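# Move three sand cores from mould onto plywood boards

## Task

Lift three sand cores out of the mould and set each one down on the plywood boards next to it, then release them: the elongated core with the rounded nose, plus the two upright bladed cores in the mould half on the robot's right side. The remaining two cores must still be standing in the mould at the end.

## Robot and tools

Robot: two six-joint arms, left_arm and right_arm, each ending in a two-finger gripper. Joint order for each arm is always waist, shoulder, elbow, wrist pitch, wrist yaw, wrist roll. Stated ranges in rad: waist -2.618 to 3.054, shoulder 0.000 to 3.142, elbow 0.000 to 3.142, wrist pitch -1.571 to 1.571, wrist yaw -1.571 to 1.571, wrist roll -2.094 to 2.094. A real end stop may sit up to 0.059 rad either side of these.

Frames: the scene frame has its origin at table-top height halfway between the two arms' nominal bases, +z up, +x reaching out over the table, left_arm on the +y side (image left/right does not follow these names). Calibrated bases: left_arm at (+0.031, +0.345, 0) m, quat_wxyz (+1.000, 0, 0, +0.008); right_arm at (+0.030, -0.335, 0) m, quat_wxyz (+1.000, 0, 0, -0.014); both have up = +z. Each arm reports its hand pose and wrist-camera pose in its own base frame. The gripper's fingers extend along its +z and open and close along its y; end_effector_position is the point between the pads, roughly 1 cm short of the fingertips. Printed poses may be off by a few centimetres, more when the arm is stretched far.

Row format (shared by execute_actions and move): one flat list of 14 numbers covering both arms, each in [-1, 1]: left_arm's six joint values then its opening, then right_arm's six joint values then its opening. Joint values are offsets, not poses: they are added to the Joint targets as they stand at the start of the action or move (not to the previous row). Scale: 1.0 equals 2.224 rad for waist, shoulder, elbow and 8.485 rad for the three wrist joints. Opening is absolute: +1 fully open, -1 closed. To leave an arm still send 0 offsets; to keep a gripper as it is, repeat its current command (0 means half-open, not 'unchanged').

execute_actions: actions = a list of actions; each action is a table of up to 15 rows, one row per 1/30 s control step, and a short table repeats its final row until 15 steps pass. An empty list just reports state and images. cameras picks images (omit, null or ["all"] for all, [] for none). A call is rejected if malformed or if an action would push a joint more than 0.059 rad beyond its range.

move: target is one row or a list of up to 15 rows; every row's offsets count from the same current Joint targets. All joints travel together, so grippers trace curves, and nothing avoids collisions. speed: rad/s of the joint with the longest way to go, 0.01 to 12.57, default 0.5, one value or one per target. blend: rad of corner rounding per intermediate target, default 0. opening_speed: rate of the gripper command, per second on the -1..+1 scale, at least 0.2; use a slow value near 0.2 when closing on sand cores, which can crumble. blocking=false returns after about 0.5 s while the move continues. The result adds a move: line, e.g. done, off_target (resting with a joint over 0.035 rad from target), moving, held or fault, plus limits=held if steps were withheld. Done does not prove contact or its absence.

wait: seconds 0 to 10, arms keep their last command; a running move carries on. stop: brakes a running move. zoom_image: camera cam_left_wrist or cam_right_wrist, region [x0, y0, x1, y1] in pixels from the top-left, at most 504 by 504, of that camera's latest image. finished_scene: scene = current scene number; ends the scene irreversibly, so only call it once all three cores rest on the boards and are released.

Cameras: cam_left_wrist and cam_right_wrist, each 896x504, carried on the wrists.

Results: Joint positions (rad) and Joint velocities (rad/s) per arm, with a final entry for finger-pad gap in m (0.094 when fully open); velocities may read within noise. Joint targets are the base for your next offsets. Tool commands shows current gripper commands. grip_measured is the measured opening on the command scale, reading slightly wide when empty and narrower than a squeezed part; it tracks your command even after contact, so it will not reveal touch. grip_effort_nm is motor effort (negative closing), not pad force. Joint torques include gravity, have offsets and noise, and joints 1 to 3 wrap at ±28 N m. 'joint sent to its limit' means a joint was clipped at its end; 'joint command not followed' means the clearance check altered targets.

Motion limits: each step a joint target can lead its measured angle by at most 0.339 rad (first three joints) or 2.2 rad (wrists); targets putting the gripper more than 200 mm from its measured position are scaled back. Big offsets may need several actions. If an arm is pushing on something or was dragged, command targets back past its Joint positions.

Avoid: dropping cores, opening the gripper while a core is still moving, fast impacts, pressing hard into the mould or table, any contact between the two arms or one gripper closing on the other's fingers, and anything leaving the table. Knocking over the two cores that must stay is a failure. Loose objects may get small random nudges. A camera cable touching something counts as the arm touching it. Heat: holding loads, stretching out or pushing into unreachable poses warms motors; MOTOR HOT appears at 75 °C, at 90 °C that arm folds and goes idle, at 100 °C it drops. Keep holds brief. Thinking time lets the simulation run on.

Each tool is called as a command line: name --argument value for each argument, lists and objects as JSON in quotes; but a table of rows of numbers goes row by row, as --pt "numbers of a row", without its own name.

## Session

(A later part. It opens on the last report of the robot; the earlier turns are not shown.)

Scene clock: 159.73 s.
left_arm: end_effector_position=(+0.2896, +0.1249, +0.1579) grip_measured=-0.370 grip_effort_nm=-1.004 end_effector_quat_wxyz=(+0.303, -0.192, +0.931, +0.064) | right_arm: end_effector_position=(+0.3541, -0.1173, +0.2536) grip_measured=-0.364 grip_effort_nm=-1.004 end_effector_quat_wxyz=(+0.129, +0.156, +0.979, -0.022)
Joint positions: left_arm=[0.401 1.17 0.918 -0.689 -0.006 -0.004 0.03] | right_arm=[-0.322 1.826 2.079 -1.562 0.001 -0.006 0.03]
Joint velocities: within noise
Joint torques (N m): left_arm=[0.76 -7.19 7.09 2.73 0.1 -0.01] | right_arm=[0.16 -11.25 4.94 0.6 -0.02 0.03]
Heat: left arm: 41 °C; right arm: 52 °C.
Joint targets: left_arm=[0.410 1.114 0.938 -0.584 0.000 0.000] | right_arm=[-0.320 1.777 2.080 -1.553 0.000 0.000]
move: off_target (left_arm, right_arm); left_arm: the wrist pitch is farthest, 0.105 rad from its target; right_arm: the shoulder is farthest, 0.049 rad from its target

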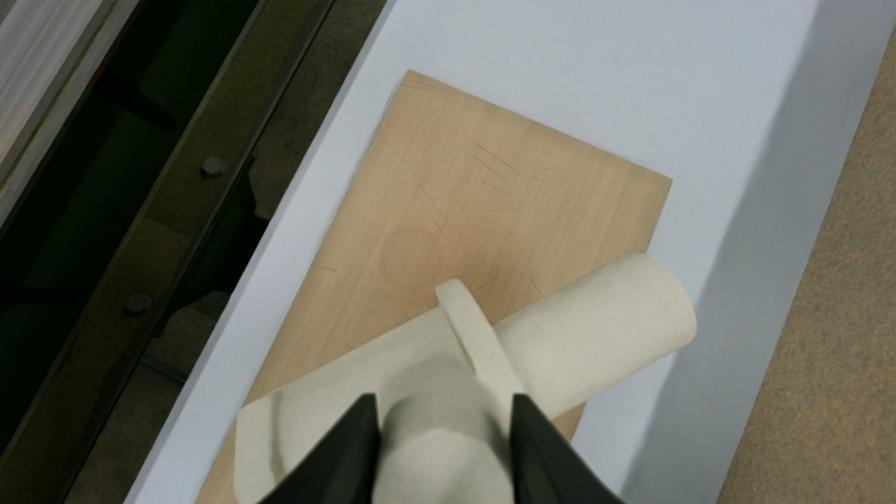

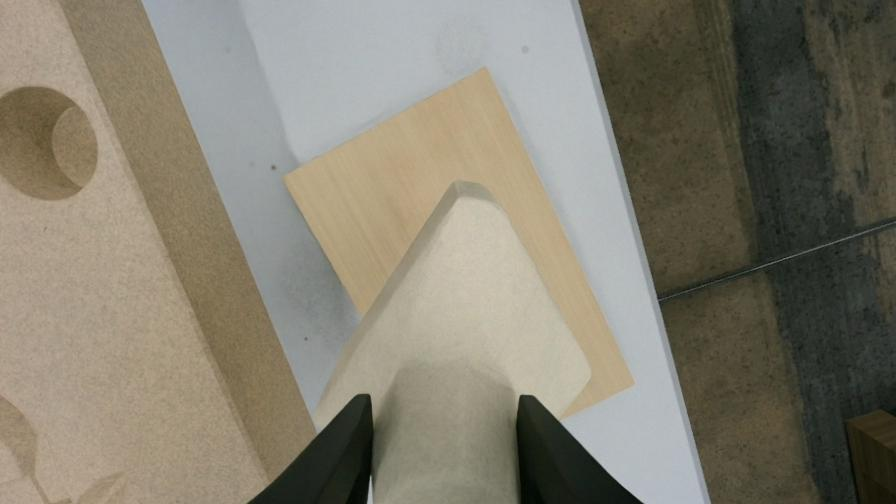

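move --target '[0.0144,0.0406,-0.04,0.0258,0,0,-0.55,0,0,0,0,0,0,-0.55]' --speed 0.2 --cameras '["cam_left_wrist"]'

Scene clock: 165.87 s.
left_arm: end_effector_position=(+0.3058, +0.1438, +0.1385) grip_measured=-0.370 grip_effort_nm=-0.994 end_effector_quat_wxyz=(+0.333, -0.205, +0.917, +0.075) | right_arm: end_effector_position=(+0.3541, -0.1173, +0.2536) grip_measured=-0.364 grip_effort_nm=-1.009 end_effector_quat_wxyz=(+0.129, +0.156, +0.979, -0.022)
Joint positions: left_arm=[0.434 1.219 0.831 -0.486 -0.006 -0.004 0.03] | right_arm=[-0.322 1.826 2.079 -1.562 0.001 -0.006 0.03]
Joint velocities: within noise
Joint torques (N m): left_arm=[0.61 -4.46 6.99 2.98 0.09 -0.01] | right_arm=[0.17 -11.22 4.93 0.61 -0.01 0.03]
Heat: left arm: 41 °C; right arm: 53 °C.
Joint targets: left_arm=[0.442 1.205 0.849 -0.365 0.000 0.000] | right_arm=[-0.320 1.777 2.080 -1.553 0.000 0.000]
move: off_target (left_arm, right_arm); left_arm: the wrist pitch is farthest, 0.120 rad from its target; right_arm: the shoulder is farthest, 0.049 rad from its target
Images, in order (width x height): cam_left_wrist 896x504.

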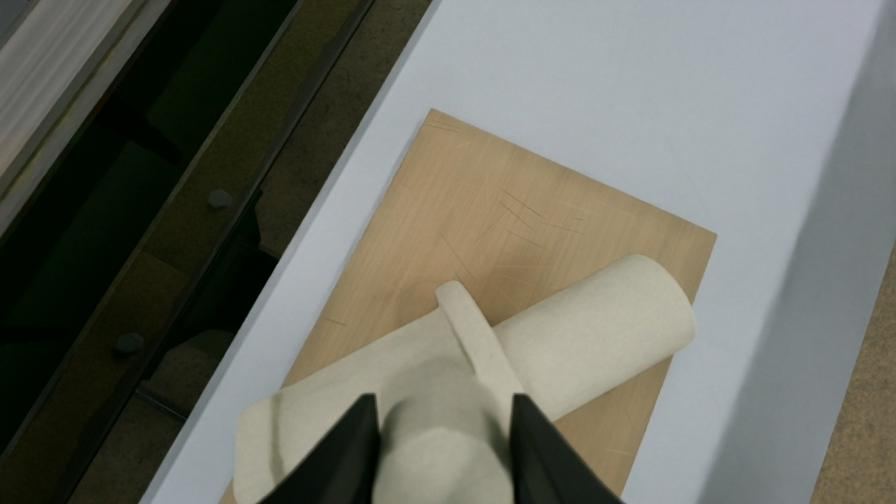

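move --target '[0,0.0043,-0.0283,0.0053,0,0,-0.55,0,0,0,0,0,0,-0.55]' --speed 0.1 --cameras '[]'

move --target '[0,0.0035,-0.0112,0.0038,0,0,-0.55,0,0,0,0,0,0,-0.55]' --speed 0.1 --cameras '["cam_left_wrist"]'

Scene clock: 171.30 s.
left_arm: end_effector_position=(+0.3056, +0.1433, +0.1265) grip_measured=-0.371 grip_effort_nm=-0.994 end_effector_quat_wxyz=(+0.337, -0.204, +0.916, +0.075) | right_arm: end_effector_position=(+0.3541, -0.1173, +0.2536) grip_measured=-0.364 grip_effort_nm=-1.009 end_effector_quat_wxyz=(+0.129, +0.156, +0.979, -0.022)
Joint positions: left_arm=[0.434 1.222 0.779 -0.424 -0.003 -0.004 0.03] | right_arm=[-0.322 1.826 2.079 -1.562 0.001 -0.006 0.03]
Joint velocities: within noise
Joint torques (N m): left_arm=[0.72 -3.93 6.04 2.81 0.07 -0.01] | right_arm=[0.16 -11.25 4.94 0.6 -0.02 0.04]
Heat: left arm: 43 °C; right arm: 53 °C.
Joint targets: left_arm=[0.442 1.214 0.786 -0.320 0.000 -0.001] | right_arm=[-0.320 1.777 2.080 -1.553 0.000 0.000]
move: off_target (left_arm, right_arm); left_arm: the wrist pitch is farthest, 0.104 rad from its target; right_arm: the shoulder is farthest, 0.049 rad from its target
No camera images: "cameras" was empty.

Scene clock: 172.13 s.
left_arm: end_effector_position=(+0.3095, +0.1450, +0.1264) grip_measured=-0.371 grip_effort_nm=-1.009 end_effector_quat_wxyz=(+0.349, -0.203, +0.911, +0.078) | right_arm: end_effector_position=(+0.3541, -0.1173, +0.2536) grip_measured=-0.364 grip_effort_nm=-1.009 end_effector_quat_wxyz=(+0.129, +0.156, +0.979, -0.022)
Joint positions: left_arm=[0.434 1.222 0.76 -0.377 -0.003 -0.004 0.03] | right_arm=[-0.322 1.826 2.079 -1.562 0.001 -0.006 0.03]
Joint velocities: within noise
Joint torques (N m): left_arm=[0.62 -3.3 5.5 2.69 0.06 -0.01] | right_arm=[0.14 -11.25 4.93 0.61 -0.02 0.03]
Heat: left arm: 43 °C; right arm: 53 °C.
Joint targets: left_arm=[0.442 1.222 0.761 -0.288 0.000 -0.001] | right_arm=[-0.320 1.777 2.080 -1.553 0.000 0.000]
move: off_target (left_arm, right_arm); left_arm: the wrist pitch is farthest, 0.089 rad from its target; right_arm: the shoulder is farthest, 0.049 rad from its target
Images, in order (width x height): cam_left_wrist 896x504.

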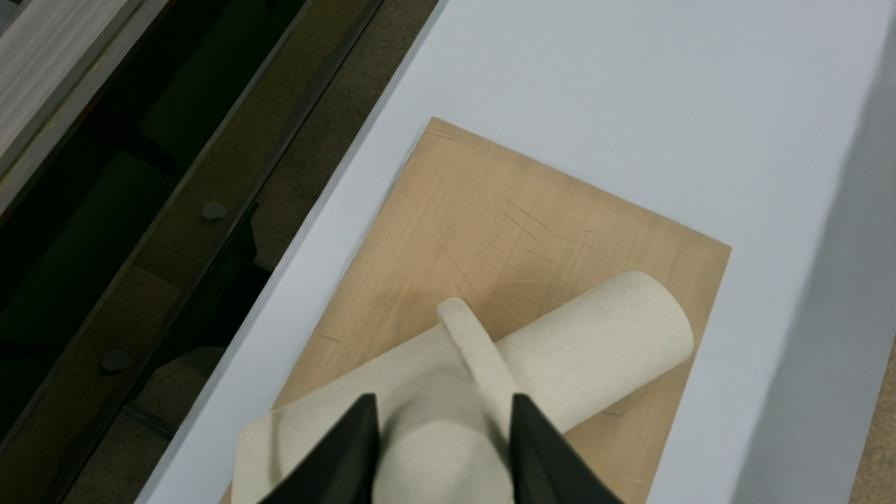

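move --target '[0,0.004,-0.012,0.0012,0,0,-0.55,0,0,0,0,0,0,-0.55]' --speed 0.1 --cameras '[]'

move --target '[0,0.004,-0.012,0.0012,0,0,-0.55,0,0,0,0,0,0,-0.55]' --speed 0.1 --cameras '["cam_left_wrist"]'

Scene clock: 176.67 s.
left_arm: end_effector_position=(+0.3124, +0.1463, +0.1262) grip_measured=-0.371 grip_effort_nm=-0.999 end_effector_quat_wxyz=(+0.360, -0.202, +0.907, +0.080) | right_arm: end_effector_position=(+0.3541, -0.1173, +0.2536) grip_measured=-0.364 grip_effort_nm=-1.004 end_effector_quat_wxyz=(+0.129, +0.156, +0.979, -0.022)
Joint positions: left_arm=[0.434 1.222 0.744 -0.338 -0.003 -0.004 0.03] | right_arm=[-0.322 1.826 2.079 -1.562 0.001 -0.006 0.03]
Joint velocities: within noise
Joint torques (N m): left_arm=[0.57 -2.81 4.75 2.43 0.04 0.01] | right_arm=[0.16 -11.23 4.96 0.61 -0.01 0.03]
Heat: left arm: 44 °C; right arm: 53 °C.
Joint targets: left_arm=[0.442 1.231 0.735 -0.277 0.000 -0.001] | right_arm=[-0.320 1.777 2.080 -1.553 0.000 0.000]
move: off_target (left_arm, right_arm); left_arm: the wrist pitch is farthest, 0.060 rad from its target; right_arm: the shoulder is farthest, 0.049 rad from its target
No camera images: "cameras" was empty.

Scene clock: 177.50 s.
left_arm: end_effector_position=(+0.3151, +0.1476, +0.1258) grip_measured=-0.372 grip_effort_nm=-0.989 end_effector_quat_wxyz=(+0.370, -0.201, +0.903, +0.082) | right_arm: end_effector_position=(+0.3541, -0.1173, +0.2536) grip_measured=-0.364 grip_effort_nm=-1.004 end_effector_quat_wxyz=(+0.129, +0.156, +0.979, -0.022)
Joint positions: left_arm=[0.434 1.222 0.726 -0.298 -0.003 -0.004 0.03] | right_arm=[-0.322 1.826 2.079 -1.562 0.001 -0.006 0.03]
Joint velocities: within noise
Joint torques (N m): left_arm=[0.69 -2.18 4.08 2.1 0.06 -0.02] | right_arm=[0.16 -11.22 4.96 0.61 -0.02 0.03]
Heat: left arm: 44 °C; right arm: 53 °C.
Joint targets: left_arm=[0.442 1.240 0.708 -0.267 0.000 -0.001] | right_arm=[-0.320 1.777 2.080 -1.553 0.000 0.000]
move: off_target (right_arm); right_arm: the shoulder is farthest, 0.049 rad from its target
Images, in order (width x height): cam_left_wrist 896x504.

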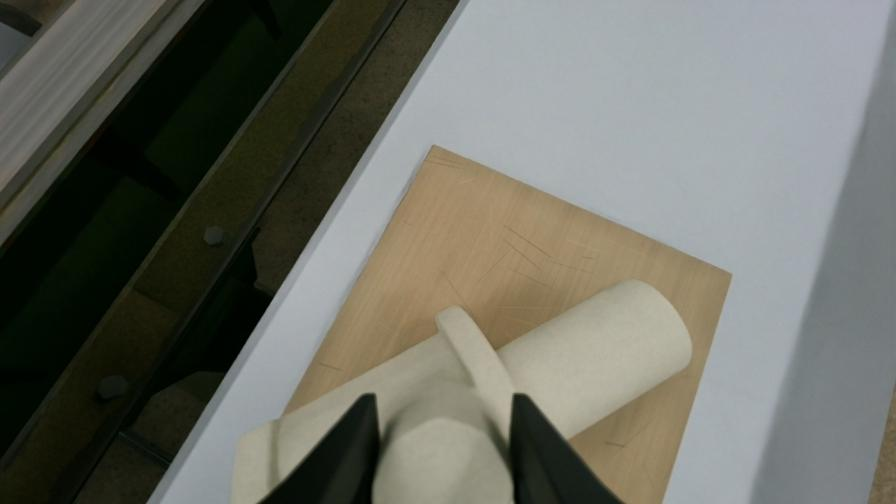

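move --target '[0,0,0,0,0,0,0.3,0,0,0,0,0,0,-0.55]' --opening_speed 0.4 --cameras '["cam_left_wrist"]'

Scene clock: 182.37 s.
left_arm: end_effector_position=(+0.3144, +0.1473, +0.1196) grip_measured=+0.298 grip_effort_nm=0.139 end_effector_quat_wxyz=(+0.365, -0.202, +0.905, +0.081) | right_arm: end_effector_position=(+0.3540, -0.1172, +0.2536) grip_measured=-0.364 grip_effort_nm=-1.009 end_effector_quat_wxyz=(+0.129, +0.156, +0.979, -0.022)
Joint positions: left_arm=[0.434 1.232 0.715 -0.288 -0.003 -0.004 0.061] | right_arm=[-0.322 1.826 2.079 -1.562 0.001 -0.006 0.03]
Joint velocities: within noise
Joint torques (N m): left_arm=[0.66 -2.88 4.79 1.99 0.06 -0.01] | right_arm=[0.14 -11.25 4.96 0.61 -0.02 0.02]
Heat: left arm: 43 °C; right arm: 54 °C.
Joint targets: left_arm=[0.442 1.240 0.708 -0.267 0.000 -0.001] | right_arm=[-0.320 1.777 2.080 -1.553 0.000 0.000]
move: off_target (right_arm); right_arm: the shoulder is farthest, 0.049 rad from its target
Images, in order (width x height): cam_left_wrist 896x504.

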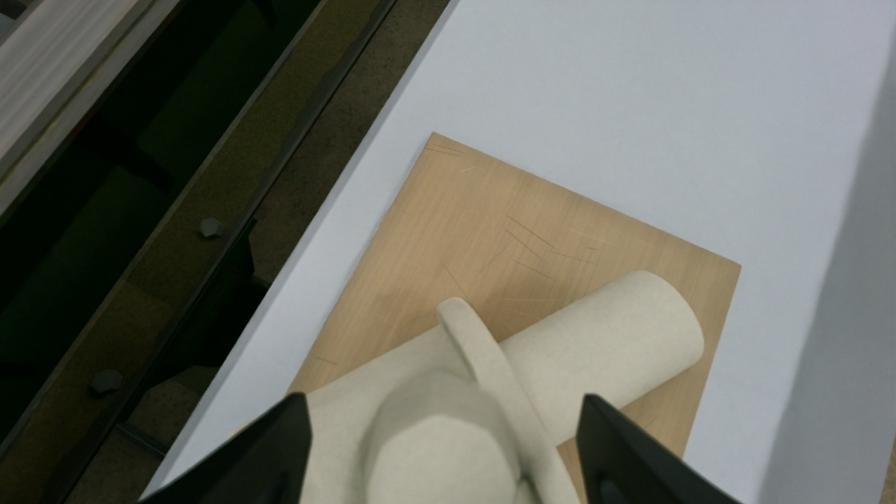

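move --pt "0 -0.0225 0.1034 -0.033 0 0 0.3 0 0 0 0 0 0 -0.55" --pt "0 -0.0944 0.18 -0.04 0 0 0.3 0 0 0 0 0 0 -0.55" --pt "-0.671 -0.0944 0.06 0.0963 0 0 0.3 0.189 0 0 0 0 0 -0.55" --speed 0.6

Scene clock: 195.60 s.
left_arm: end_effector_position=(+0.1859, -0.3180, +0.4463) grip_measured=+0.298 grip_effort_nm=0.144 end_effector_quat_wxyz=(+0.710, +0.284, +0.497, -0.410) | right_arm: end_effector_position=(+0.3711, +0.0370, +0.2536) grip_measured=-0.364 grip_effort_nm=-1.004 end_effector_quat_wxyz=(+0.130, -0.051, +0.990, +0.006)
Joint positions: left_arm=[-1.045 1.026 0.851 0.526 -0.001 -0.004 0.061] | right_arm=[0.096 1.826 2.079 -1.562 -0.001 -0.006 0.03]
Joint velocities: within noise
Joint torques (N m): left_arm=[-0.44 -1.95 5.01 2.26 0.02 -0.01] | right_arm=[0.31 -11.25 4.96 0.61 0 0.03]
Heat: left arm: 43 °C; right arm: 54 °C.
Joint targets: left_arm=[-1.051 1.030 0.841 0.550 0.000 -0.001] | right_arm=[0.100 1.777 2.080 -1.553 0.000 0.000]
move: off_target (right_arm); right_arm: the shoulder is farthest, 0.049 rad from its target

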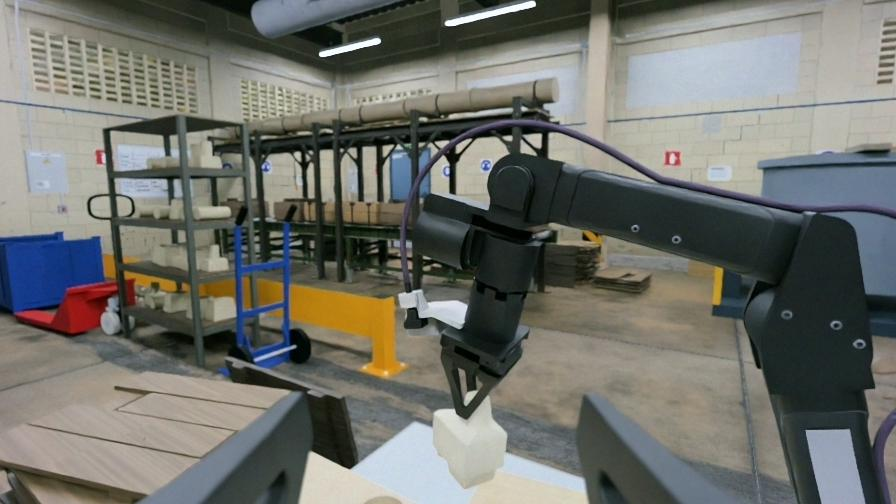

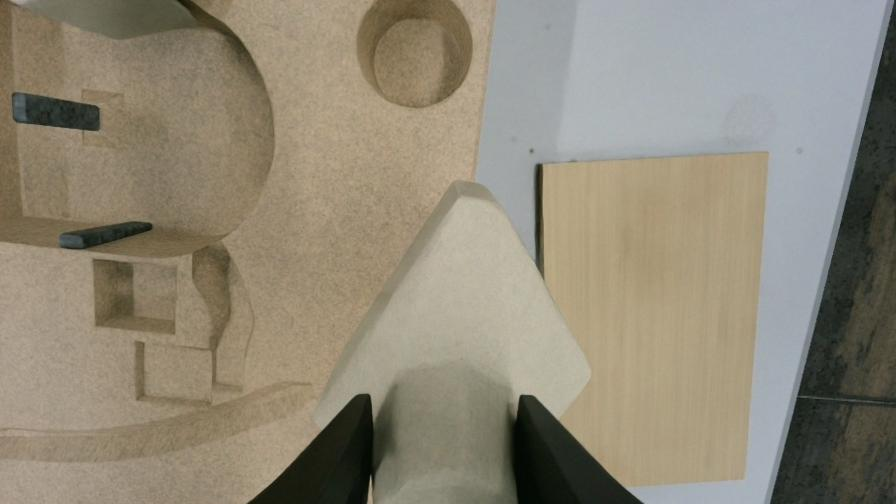

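zoom_image --camera "cam_left_wrist" --region '[380, 340, 560, 504]'

Scaled by 2.800.

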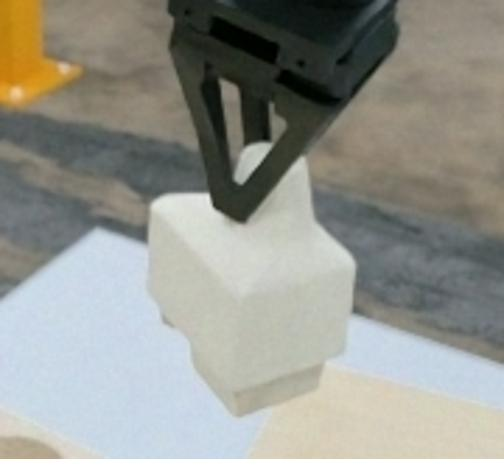

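move --pt "0 0 0 0 0 0 0.3 -0.2563 0 0 0 0 0 -0.55" --pt "0 0 0 0 0 0 0.3 -0.2563 -0.1484 -0.3516 0.0438 0 0 -0.55" --speed 0.5

Scene clock: 208.80 s.
left_arm: end_effector_position=(+0.1859, -0.3179, +0.4466) grip_measured=+0.298 grip_effort_nm=0.139 end_effector_quat_wxyz=(+0.710, +0.284, +0.497, -0.410) | right_arm: end_effector_position=(+0.2588, -0.1321, +0.1475) grip_measured=-0.364 grip_effort_nm=-1.009 end_effector_quat_wxyz=(+0.078, +0.231, +0.969, -0.020)
Joint positions: left_arm=[-1.045 1.026 0.851 0.527 -0.001 -0.004 0.061] | right_arm=[-0.474 1.49 1.293 -1.212 0.002 -0.005 0.03]
Joint velocities: within noise
Joint torques (N m): left_arm=[-0.4 -1.94 5 2.25 0.01 -0.01] | right_arm=[0.35 -8.53 5.76 0.68 -0.04 0.04]
Heat: left arm: 42 °C; right arm: 54 °C.
Joint targets: left_arm=[-1.051 1.030 0.841 0.550 0.000 -0.001] | right_arm=[-0.470 1.447 1.298 -1.181 0.000 0.001]
move: off_target (right_arm); right_arm: the shoulder is farthest, 0.043 rad from its target

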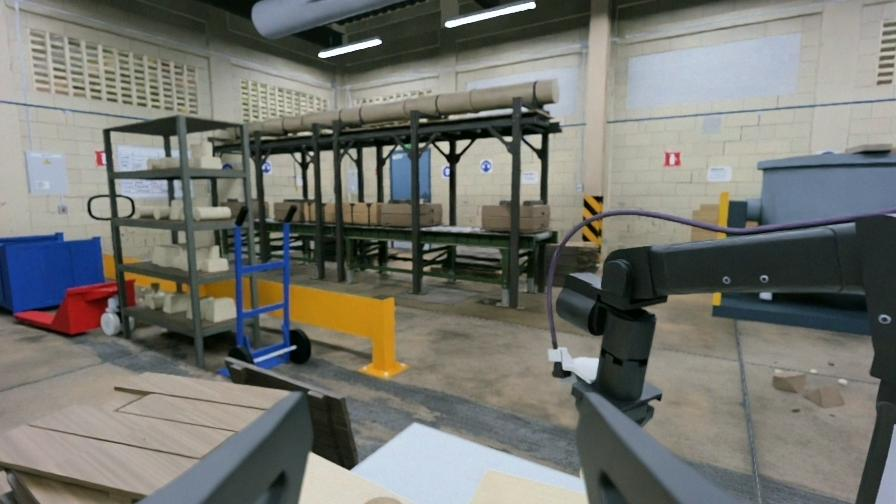

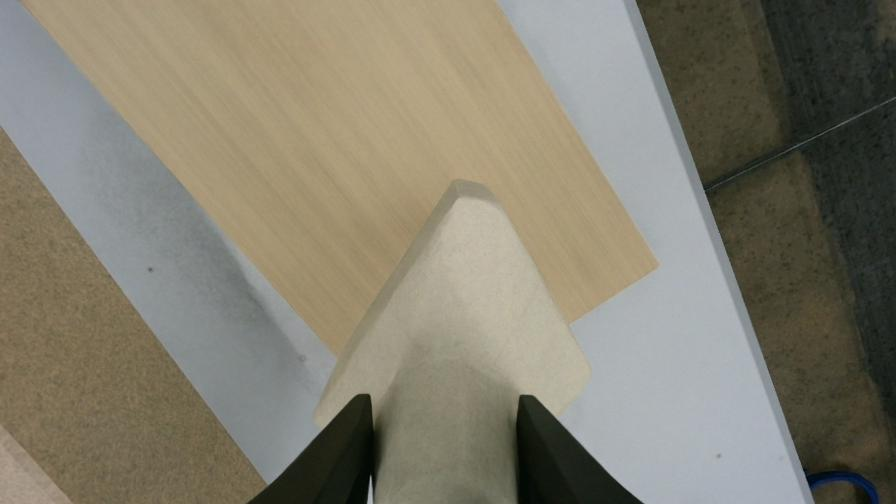

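move --target '[0,0,0,0,0,0,0.3,0.018,0.0289,-0.0189,0.0125,0,0,-0.55]' --speed 0.2 --cameras '[]'

move --target '[0,0,0,0,0,0,0.3,0,0.002,-0.025,0.007,0,0,-0.55]' --speed 0.1 --cameras '["cam_right_wrist"]'

Scene clock: 220.17 s.
left_arm: end_effector_position=(+0.1859, -0.3179, +0.4466) grip_measured=+0.298 grip_effort_nm=0.139 end_effector_quat_wxyz=(+0.710, +0.284, +0.497, -0.410) | right_arm: end_effector_position=(+0.2777, -0.1281, +0.1326) grip_measured=-0.364 grip_effort_nm=-1.004 end_effector_quat_wxyz=(+0.096, +0.212, +0.972, -0.022)
Joint positions: left_arm=[-1.045 1.026 0.851 0.528 -0.001 -0.004 0.061] | right_arm=[-0.435 1.515 1.252 -1.111 0.001 -0.005 0.03]
Joint velocities: within noise
Joint torques (N m): left_arm=[-0.43 -1.89 4.96 2.25 0.03 0] | right_arm=[0.43 -5.55 5.82 0.76 -0.01 0.03]
Heat: left arm: 42 °C; right arm: 49 °C.
Joint targets: left_arm=[-1.051 1.030 0.841 0.550 0.000 -0.001] | right_arm=[-0.430 1.511 1.256 -1.076 0.000 0.001]
move: off_target (right_arm); right_arm: the wrist pitch is farthest, 0.036 rad from its target
No camera images: "cameras" was empty.

Scene clock: 221.30 s.
left_arm: end_effector_position=(+0.1859, -0.3179, +0.4466) grip_measured=+0.298 grip_effort_nm=0.144 end_effector_quat_wxyz=(+0.710, +0.284, +0.497, -0.410) | right_arm: end_effector_position=(+0.2781, -0.1283, +0.1192) grip_measured=-0.364 grip_effort_nm=-1.004 end_effector_quat_wxyz=(+0.098, +0.212, +0.972, -0.022)
Joint positions: left_arm=[-1.045 1.026 0.851 0.528 -0.001 -0.004 0.061] | right_arm=[-0.435 1.515 1.198 -1.052 0.001 -0.005 0.03]
Joint velocities: within noise
Joint torques (N m): left_arm=[-0.4 -1.87 5 2.25 0.03 -0.01] | right_arm=[0.46 -5.2 5.7 0.78 -0.01 0.03]
Heat: left arm: 42 °C; right arm: 49 °C.
Joint targets: left_arm=[-1.051 1.030 0.841 0.550 0.000 -0.001] | right_arm=[-0.430 1.516 1.201 -1.016 0.000 0.001]
move: off_target (right_arm); right_arm: the wrist pitch is farthest, 0.036 rad from its target
Images, in order (width x height): cam_right_wrist 896x504.

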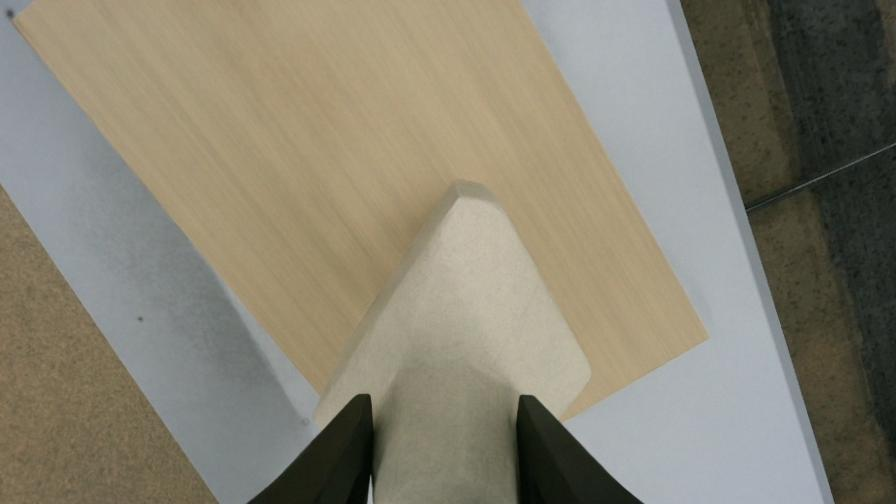

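move --target '[0,0,0,0,0,0,0.3,0,0.001,-0.0125,0.0035,0,0,-0.55]' --speed 0.1 --cameras '[]'

move --target '[0,0,0,0,0,0,0.3,0,0.001,-0.0125,0.0035,0,0,-0.55]' --speed 0.1 --cameras '["cam_right_wrist"]'

Scene clock: 224.83 s.
left_arm: end_effector_position=(+0.1859, -0.3179, +0.4466) grip_measured=+0.298 grip_effort_nm=0.129 end_effector_quat_wxyz=(+0.710, +0.284, +0.497, -0.410) | right_arm: end_effector_position=(+0.2789, -0.1286, +0.1161) grip_measured=-0.364 grip_effort_nm=-1.004 end_effector_quat_wxyz=(+0.100, +0.212, +0.972, -0.023)
Joint positions: left_arm=[-1.045 1.026 0.851 0.528 -0.001 -0.004 0.061] | right_arm=[-0.435 1.515 1.184 -1.034 0 -0.005 0.03]
Joint velocities: within noise
Joint torques (N m): left_arm=[-0.39 -1.94 5.04 2.25 0.02 -0.01] | right_arm=[0.44 -5.03 4.59 0.89 -0.01 0.03]
Heat: left arm: 42 °C; right arm: 47 °C.
Joint targets: left_arm=[-1.051 1.030 0.841 0.550 0.000 -0.001] | right_arm=[-0.430 1.518 1.173 -0.986 0.000 0.001]
move: off_target (right_arm); right_arm: the wrist pitch is farthest, 0.048 rad from its target
No camera images: "cameras" was empty.

Scene clock: 225.57 s.
left_arm: end_effector_position=(+0.1859, -0.3179, +0.4466) grip_measured=+0.298 grip_effort_nm=0.139 end_effector_quat_wxyz=(+0.710, +0.284, +0.497, -0.410) | right_arm: end_effector_position=(+0.2808, -0.1286, +0.1152) grip_measured=-0.364 grip_effort_nm=-1.004 end_effector_quat_wxyz=(+0.105, +0.211, +0.971, -0.023)
Joint positions: left_arm=[-1.045 1.026 0.851 0.528 -0.001 -0.004 0.061] | right_arm=[-0.433 1.512 1.175 -1.018 0 -0.005 0.03]
Joint velocities: within noise
Joint torques (N m): left_arm=[-0.38 -1.98 4.97 2.26 0.04 -0.05] | right_arm=[0.24 -4.62 3.22 1.04 -0.01 0]
Heat: left arm: 42 °C; right arm: 47 °C.
Joint targets: left_arm=[-1.051 1.030 0.841 0.550 0.000 -0.001] | right_arm=[-0.430 1.520 1.145 -0.957 0.000 0.001]
move: off_target (right_arm); right_arm: the wrist pitch is farthest, 0.061 rad from its target
Images, in order (width x height): cam_right_wrist 896x504.

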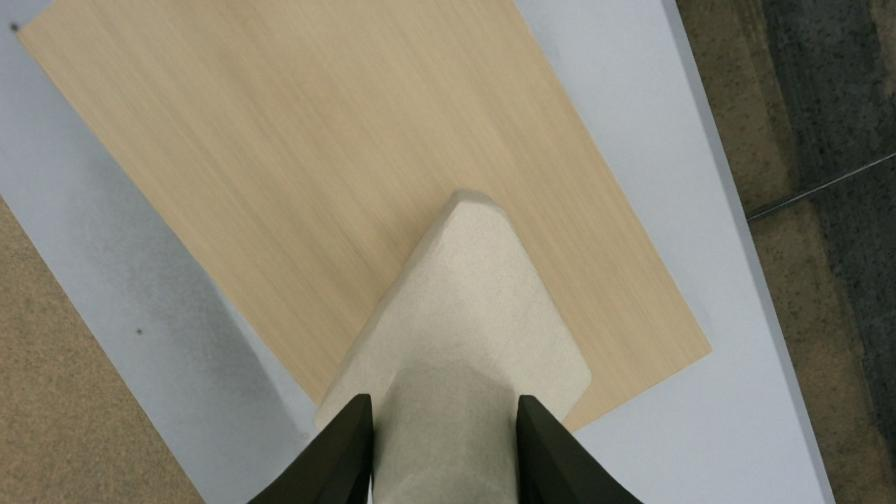

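move --target '[0,0,0,0,0,0,0.3,0,0,0,0,0,0,0.4]' --opening_speed 0.4 --cameras '["cam_right_wrist"]'

move --target '[0,0,0,0,0,0,0.3,0,-0.033,0.2046,-0.058,0,0,0.4]' --speed 0.4

Scene clock: 230.90 s.
left_arm: end_effector_position=(+0.1859, -0.3179, +0.4466) grip_measured=+0.298 grip_effort_nm=0.149 end_effector_quat_wxyz=(+0.710, +0.284, +0.497, -0.410) | right_arm: end_effector_position=(+0.2841, -0.1285, +0.1097) grip_measured=+0.397 grip_effort_nm=0.178 end_effector_quat_wxyz=(+0.114, +0.210, +0.971, -0.022)
Joint positions: left_arm=[-1.045 1.026 0.851 0.528 -0.001 -0.004 0.061] | right_arm=[-0.431 1.512 1.15 -0.977 -0.006 -0.004 0.066]
Joint velocities: within noise
Joint torques (N m): left_arm=[-0.39 -1.89 4.93 2.25 0.02 -0.04] | right_arm=[0.13 -4.59 5.11 0.69 0.04 0.01]
Heat: left arm: 42 °C; right arm: 45 °C.
Joint targets: left_arm=[-1.051 1.030 0.841 0.550 0.000 -0.001] | right_arm=[-0.430 1.521 1.145 -0.957 0.000 0.000]
move: done
Images, in order (width x height): cam_right_wrist 896x504.

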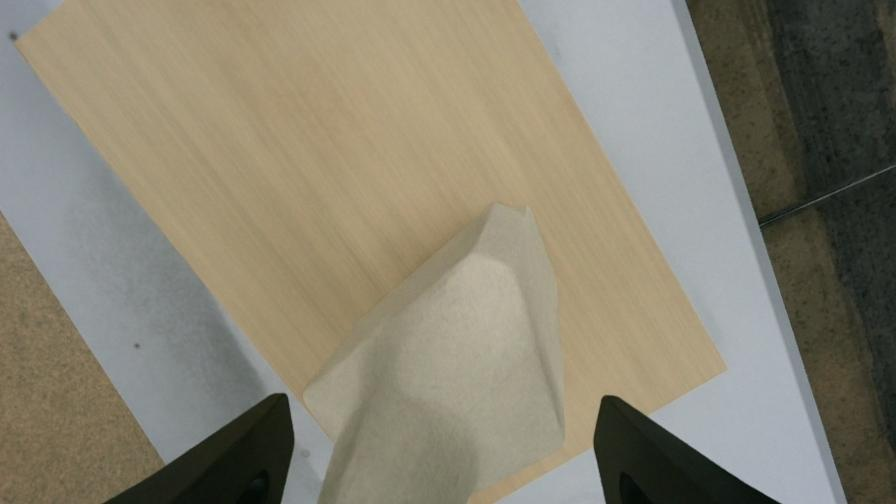

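Scene clock: 232.87 s.
left_arm: end_effector_position=(+0.1859, -0.3179, +0.4466) grip_measured=+0.298 grip_effort_nm=0.139 end_effector_quat_wxyz=(+0.710, +0.284, +0.497, -0.410) | right_arm: end_effector_position=(+0.2642, -0.1194, +0.2267) grip_measured=+0.397 grip_effort_nm=0.173 end_effector_quat_wxyz=(+0.121, +0.210, +0.970, -0.024)
Joint positions: left_arm=[-1.045 1.026 0.851 0.528 -0.001 -0.004 0.061] | right_arm=[-0.431 1.466 1.575 -1.433 -0.005 -0.004 0.066]
Joint velocities: within noise
Joint torques (N m): left_arm=[-0.42 -1.87 4.96 2.23 0.03 -0.02] | right_arm=[0.12 -6.04 7.12 0.36 0.04 0.01]
Heat: left arm: 42 °C; right arm: 45 °C.
Joint targets: left_arm=[-1.051 1.030 0.841 0.550 0.000 -0.001] | right_arm=[-0.430 1.447 1.600 -1.449 0.000 0.000]
move: done

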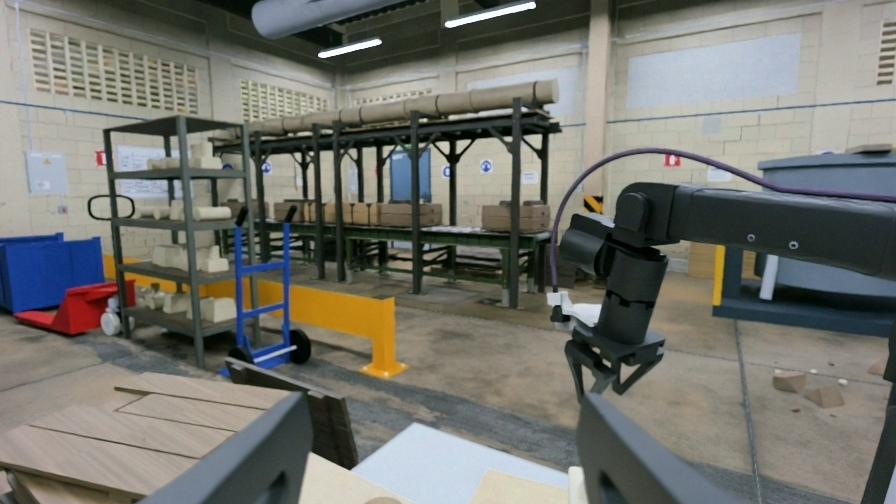

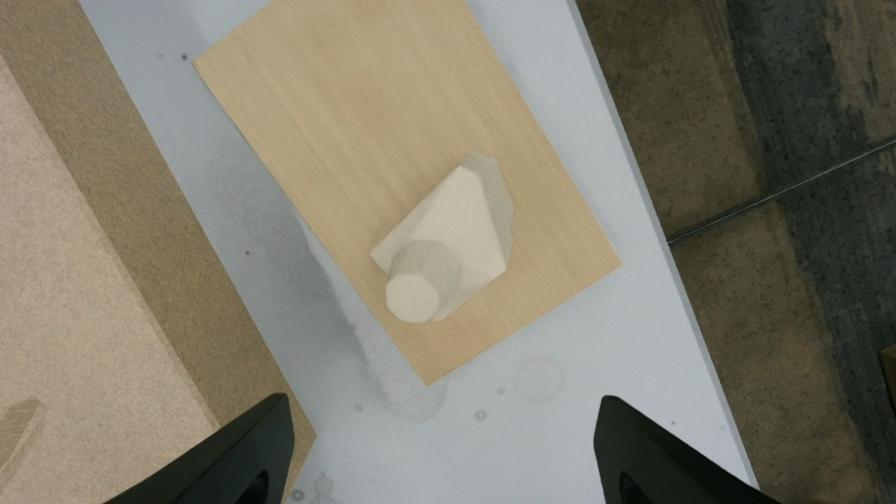

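move --target '[0.562,0,0,0,0,0,1,0.3588,0.2821,0.2483,0.0673,0,0,1]' --speed 0.7

Scene clock: 239.50 s.
left_arm: end_effector_position=(+0.3610, +0.0725, +0.4466) grip_measured=+0.998 grip_effort_nm=0.134 end_effector_quat_wxyz=(+0.816, -0.058, +0.569, +0.079) | right_arm: end_effector_position=(+0.5127, +0.2027, +0.2400) grip_measured=+0.997 grip_effort_nm=0.178 end_effector_quat_wxyz=(+0.350, -0.176, +0.918, +0.067)
Joint positions: left_arm=[0.193 1.026 0.851 0.528 -0.004 -0.004 0.094] | right_arm=[0.374 2.063 2.121 -0.9 -0.003 -0.004 0.094]
Joint velocities: within noise
Joint torques (N m): left_arm=[0.46 -1.85 4.98 2.23 0.06 -0.02] | right_arm=[-0.54 -9.16 8.38 1.34 0.01 0.01]
Heat: left arm: 42 °C; right arm: 44 °C.
Joint targets: left_arm=[0.199 1.030 0.841 0.550 0.000 -0.001] | right_arm=[0.368 2.074 2.152 -0.878 0.000 0.000]
move: done

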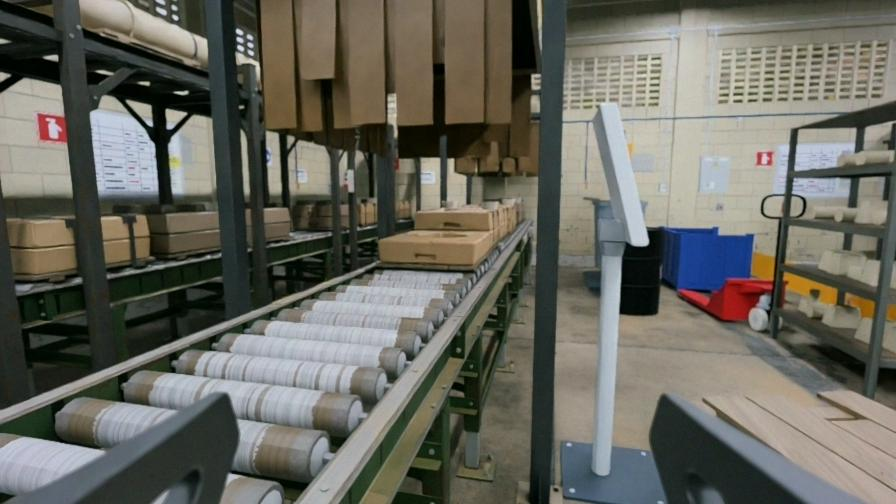

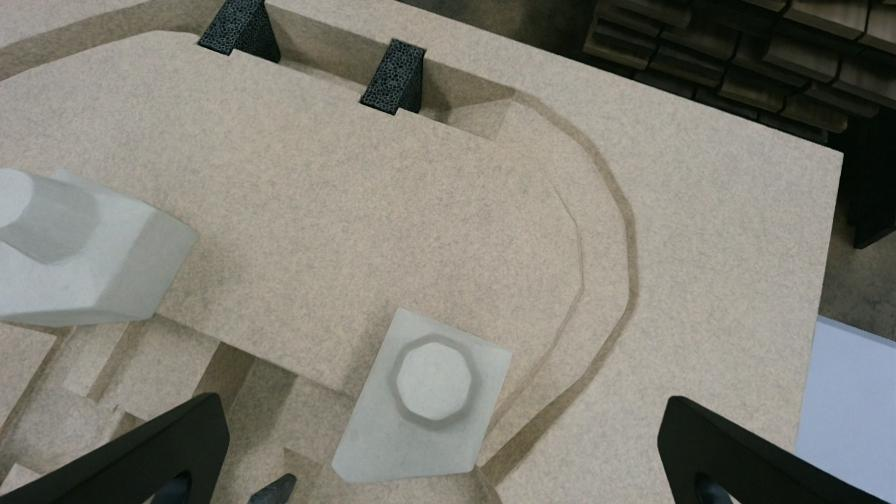

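move --target '[0,0,0,0,0,0,1,0.0027,0.0147,-0.1317,0.0384,0,0,1]' --speed 0.3 --cameras '["cam_right_wrist"]'

Scene clock: 245.60 s.
left_arm: end_effector_position=(+0.3610, +0.0725, +0.4466) grip_measured=+0.998 grip_effort_nm=0.139 end_effector_quat_wxyz=(+0.816, -0.058, +0.569, +0.079) | right_arm: end_effector_position=(+0.5358, +0.2118, +0.1705) grip_measured=+0.997 grip_effort_nm=0.173 end_effector_quat_wxyz=(+0.366, -0.175, +0.911, +0.070)
Joint positions: left_arm=[0.193 1.026 0.851 0.528 -0.004 -0.004 0.094] | right_arm=[0.374 2.095 1.866 -0.578 -0.003 -0.004 0.094]
Joint velocities: within noise
Joint torques (N m): left_arm=[0.54 -1.98 4.97 2.26 0.06 -0.02] | right_arm=[0.02 -9.59 5.7 1.39 -0.02 0.01]
Heat: left arm: 42 °C; right arm: 44 °C.
Joint targets: left_arm=[0.199 1.030 0.841 0.550 0.000 -0.001] | right_arm=[0.374 2.107 1.859 -0.552 0.000 0.000]
move: done
Images, in order (width x height): cam_right_wrist 896x504.

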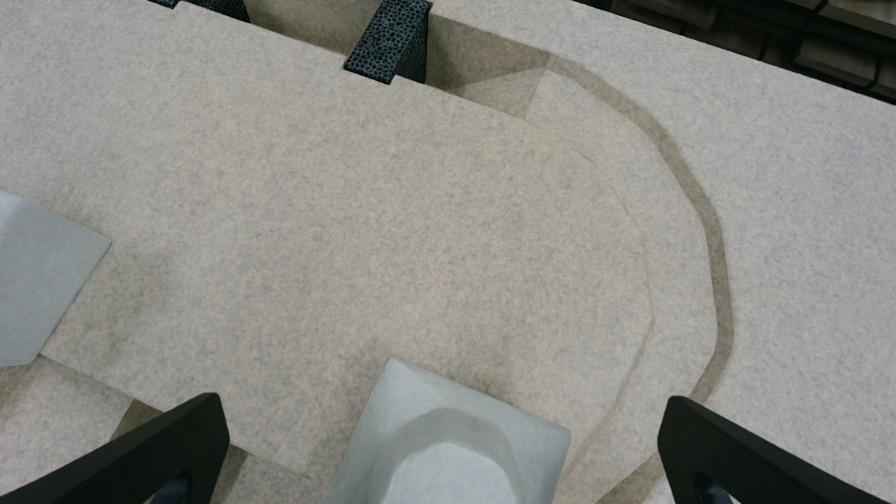

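move --target '[0,0,0,0,0,0,1,0,0.001,-0.019,0.0047,0,0,1]' --speed 0.2 --cameras '[]'

move --target '[0,0,0,0,0,0,1,0,0,0,0,0,0,-0.55]' --opening_speed 0.5 --cameras '["cam_right_wrist"]'

Scene clock: 248.57 s.
left_arm: end_effector_position=(+0.3610, +0.0725, +0.4466) grip_measured=+0.998 grip_effort_nm=0.139 end_effector_quat_wxyz=(+0.816, -0.058, +0.569, +0.079) | right_arm: end_effector_position=(+0.5357, +0.2117, +0.1605) grip_measured=+0.997 grip_effort_nm=0.173 end_effector_quat_wxyz=(+0.366, -0.175, +0.911, +0.070)
Joint positions: left_arm=[0.193 1.026 0.851 0.528 -0.004 -0.004 0.094] | right_arm=[0.374 2.095 1.826 -0.538 -0.003 -0.004 0.094]
Joint velocities: within noise
Joint torques (N m): left_arm=[0.5 -1.94 4.98 2.24 0.08 -0.02] | right_arm=[0.02 -9.44 5.53 1.43 0.02 0.02]
Heat: left arm: 42 °C; right arm: 45 °C.
Joint targets: left_arm=[0.199 1.030 0.841 0.550 0.000 -0.001] | right_arm=[0.374 2.109 1.817 -0.512 0.000 0.000]
move: done
No camera images: "cameras" was empty.

Scene clock: 251.87 s.
left_arm: end_effector_position=(+0.3610, +0.0725, +0.4466) grip_measured=+0.998 grip_effort_nm=0.134 end_effector_quat_wxyz=(+0.816, -0.058, +0.569, +0.079) | right_arm: end_effector_position=(+0.5360, +0.2115, +0.1606) grip_measured=-0.318 grip_effort_nm=-1.009 end_effector_quat_wxyz=(+0.367, -0.175, +0.911, +0.069)
Joint positions: left_arm=[0.193 1.026 0.851 0.528 -0.004 -0.004 0.094] | right_arm=[0.374 2.095 1.826 -0.537 -0.001 -0.004 0.032]
Joint velocities: within noise
Joint torques (N m): left_arm=[0.46 -1.92 4.93 2.27 0.07 -0.03] | right_arm=[0.03 -9.4 5.53 1.41 0 0.01]
Heat: left arm: 42 °C; right arm: 46 °C.
Joint targets: left_arm=[0.199 1.030 0.841 0.550 0.000 -0.001] | right_arm=[0.374 2.109 1.817 -0.512 0.000 0.000]
move: done
Images, in order (width x height): cam_right_wrist 896x504.

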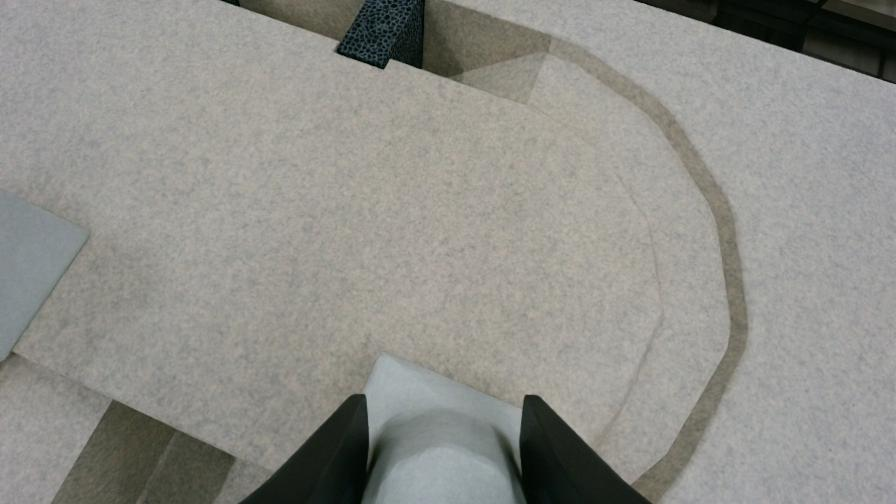

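move --pt "0 0 0 0 0 0 1 0 0.0094 0.1246 -0.025 0 0 -0.55" --pt "0 0 0 0 0 0 1 0 0.0319 0.2163 -0.042 0 0 -0.55" --speed 0.25 --cameras '["cam_right_wrist"]'

Scene clock: 259.00 s.
left_arm: end_effector_position=(+0.3610, +0.0725, +0.4466) grip_measured=+0.998 grip_effort_nm=0.134 end_effector_quat_wxyz=(+0.816, -0.058, +0.569, +0.079) | right_arm: end_effector_position=(+0.5377, +0.2121, +0.2285) grip_measured=-0.318 grip_effort_nm=-1.004 end_effector_quat_wxyz=(+0.354, -0.175, +0.916, +0.067)
Joint positions: left_arm=[0.193 1.026 0.851 0.528 -0.004 -0.004 0.094] | right_arm=[0.374 2.179 2.25 -0.904 -0.001 -0.004 0.032]
Joint velocities: within noise
Joint torques (N m): left_arm=[0.42 -1.89 5.05 2.26 0.06 -0.02] | right_arm=[0.05 -10.7 9.74 1.48 0.01 0.02]
Heat: left arm: 42 °C; right arm: 48 °C.
Joint targets: left_arm=[0.199 1.030 0.841 0.550 0.000 -0.001] | right_arm=[0.374 2.180 2.298 -0.868 0.000 0.000]
move: off_target (right_arm); right_arm: the elbow is farthest, 0.048 rad from its target
Images, in order (width x height): cam_right_wrist 896x504.

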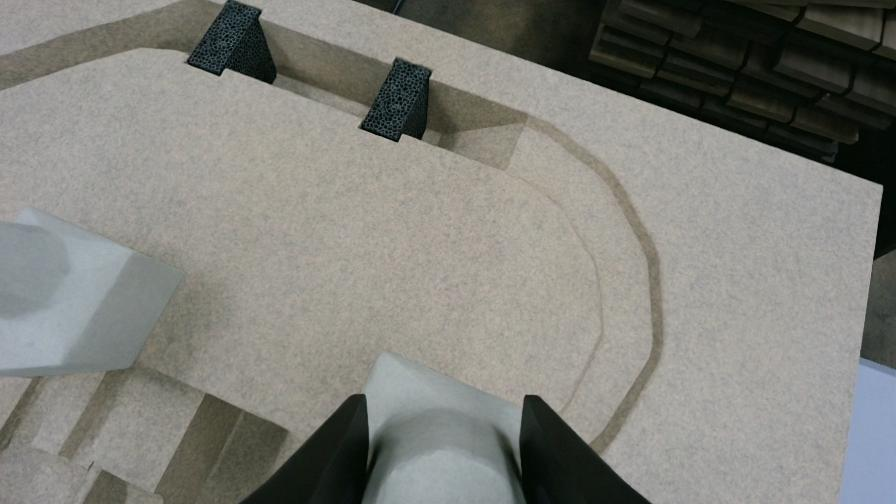

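move --pt "0 0 0 0 0 0 1 -0.303 -0.277 -0.3647 0.0242 0 0 -0.55" --pt "0 0 0 0 0 0 1 -0.303 -0.2747 -0.5236 0.0652 0 0 -0.55" --speed 0.5 --cameras '["cam_right_wrist"]'

Scene clock: 268.60 s.
left_arm: end_effector_position=(+0.3610, +0.0725, +0.4466) grip_measured=+0.998 grip_effort_nm=0.139 end_effector_quat_wxyz=(+0.816, -0.058, +0.569, +0.079) | right_arm: end_effector_position=(+0.4148, -0.1289, +0.1325) grip_measured=-0.318 grip_effort_nm=-1.009 end_effector_quat_wxyz=(+0.340, +0.140, +0.929, -0.054)
Joint positions: left_arm=[0.193 1.026 0.851 0.528 -0.004 -0.004 0.094] | right_arm=[-0.302 1.605 1.124 -0.387 0.004 -0.004 0.032]
Joint velocities: within noise
Joint torques (N m): left_arm=[0.47 -1.88 5.05 2.26 0.08 -0.04] | right_arm=[0.17 -9.43 6.75 1.8 -0.05 0.01]
Heat: left arm: 42 °C; right arm: 51 °C.
Joint targets: left_arm=[0.199 1.030 0.841 0.550 0.000 -0.001] | right_arm=[-0.300 1.569 1.134 -0.315 0.000 0.000]
move: off_target (right_arm); right_arm: the wrist pitch is farthest, 0.073 rad from its target
Images, in order (width x height): cam_right_wrist 896x504.

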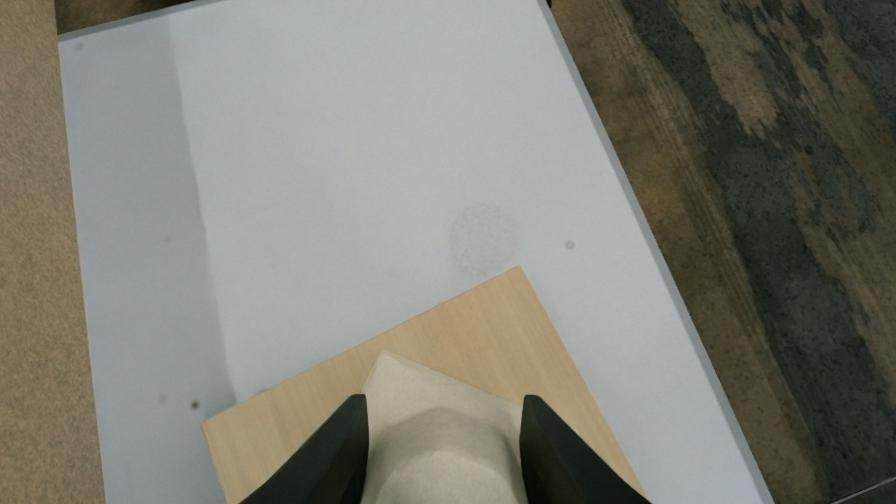

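move --target '[0,0,0,0,0,0,1,0,0,-0.02,0.0115,0,0,-0.55]' --speed 0.15 --cameras '[]'

move --target '[0,0,0,0,0,0,1,0,0,-0.01,0.003,0,0,-0.55]' --speed 0.1 --cameras '[]'

move --target '[0,0,0,0,0,0,1,0,0,-0.01,0.003,0,0,-0.55]' --speed 0.1 --cameras '["cam_right_wrist"]'

Scene clock: 273.43 s.
left_arm: end_effector_position=(+0.3610, +0.0725, +0.4466) grip_measured=+0.998 grip_effort_nm=0.139 end_effector_quat_wxyz=(+0.816, -0.058, +0.569, +0.079) | right_arm: end_effector_position=(+0.4220, -0.1312, +0.1320) grip_measured=-0.318 grip_effort_nm=-1.004 end_effector_quat_wxyz=(+0.365, +0.139, +0.919, -0.058)
Joint positions: left_arm=[0.193 1.026 0.851 0.528 -0.004 -0.004 0.094] | right_arm=[-0.302 1.605 1.085 -0.295 0.004 -0.004 0.032]
Joint velocities: within noise
Joint torques (N m): left_arm=[0.44 -1.91 4.97 2.25 0.08 -0.03] | right_arm=[0.18 -9.43 6.32 1.89 -0.05 0.01]
Heat: left arm: 42 °C; right arm: 49 °C.
Joint targets: left_arm=[0.199 1.030 0.841 0.550 0.000 -0.001] | right_arm=[-0.300 1.569 1.089 -0.218 0.000 0.000]
move: off_target (right_arm); right_arm: the wrist pitch is farthest, 0.077 rad from its target
No camera images: "cameras" was empty.

Scene clock: 274.40 s.
left_arm: end_effector_position=(+0.3610, +0.0725, +0.4466) grip_measured=+0.998 grip_effort_nm=0.139 end_effector_quat_wxyz=(+0.816, -0.058, +0.569, +0.079) | right_arm: end_effector_position=(+0.4208, -0.1308, +0.1270) grip_measured=-0.318 grip_effort_nm=-1.004 end_effector_quat_wxyz=(+0.366, +0.139, +0.919, -0.058)
Joint positions: left_arm=[0.193 1.026 0.851 0.528 -0.004 -0.004 0.094] | right_arm=[-0.302 1.605 1.063 -0.27 0.004 -0.004 0.032]
Joint velocities: within noise
Joint torques (N m): left_arm=[0.54 -1.92 5.04 2.24 0.07 -0.03] | right_arm=[0.2 -9.39 6.3 1.9 -0.05 0]
Heat: left arm: 42 °C; right arm: 49 °C.
Joint targets: left_arm=[0.199 1.030 0.841 0.550 0.000 -0.001] | right_arm=[-0.300 1.569 1.067 -0.192 0.000 0.000]
move: off_target (right_arm); right_arm: the wrist pitch is farthest, 0.077 rad from its target
No camera images: "cameras" was empty.

Scene clock: 275.37 s.
left_arm: end_effector_position=(+0.3610, +0.0725, +0.4466) grip_measured=+0.998 grip_effort_nm=0.139 end_effector_quat_wxyz=(+0.816, -0.058, +0.569, +0.079) | right_arm: end_effector_position=(+0.4197, -0.1305, +0.1222) grip_measured=-0.318 grip_effort_nm=-0.999 end_effector_quat_wxyz=(+0.367, +0.138, +0.918, -0.059)
Joint positions: left_arm=[0.193 1.026 0.851 0.528 -0.004 -0.004 0.094] | right_arm=[-0.302 1.605 1.04 -0.245 0.004 -0.004 0.032]
Joint velocities: within noise
Joint torques (N m): left_arm=[0.44 -1.89 5.04 2.25 0.08 -0.03] | right_arm=[0.18 -9.37 6.27 1.92 -0.05 0.01]
Heat: left arm: 42 °C; right arm: 49 °C.
Joint targets: left_arm=[0.199 1.030 0.841 0.550 0.000 -0.001] | right_arm=[-0.300 1.569 1.045 -0.167 0.000 0.000]
move: off_target (right_arm); right_arm: the wrist pitch is farthest, 0.078 rad from its target
Images, in order (width x height): cam_right_wrist 896x504.

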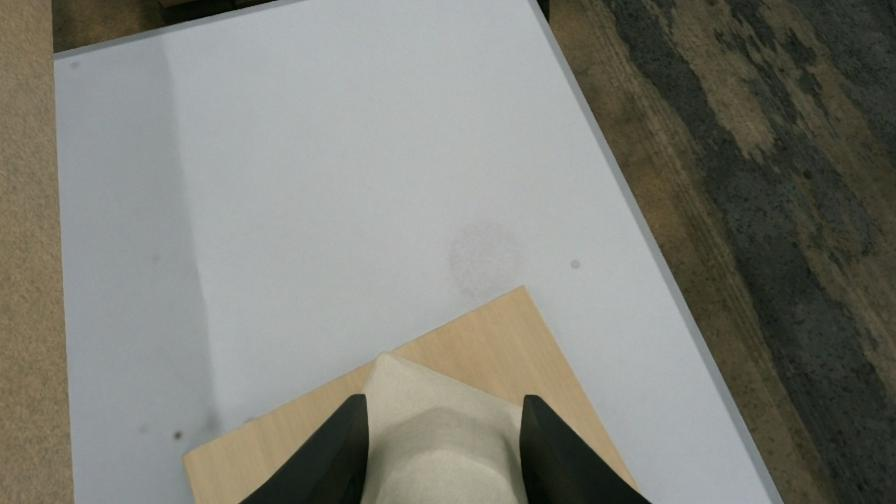

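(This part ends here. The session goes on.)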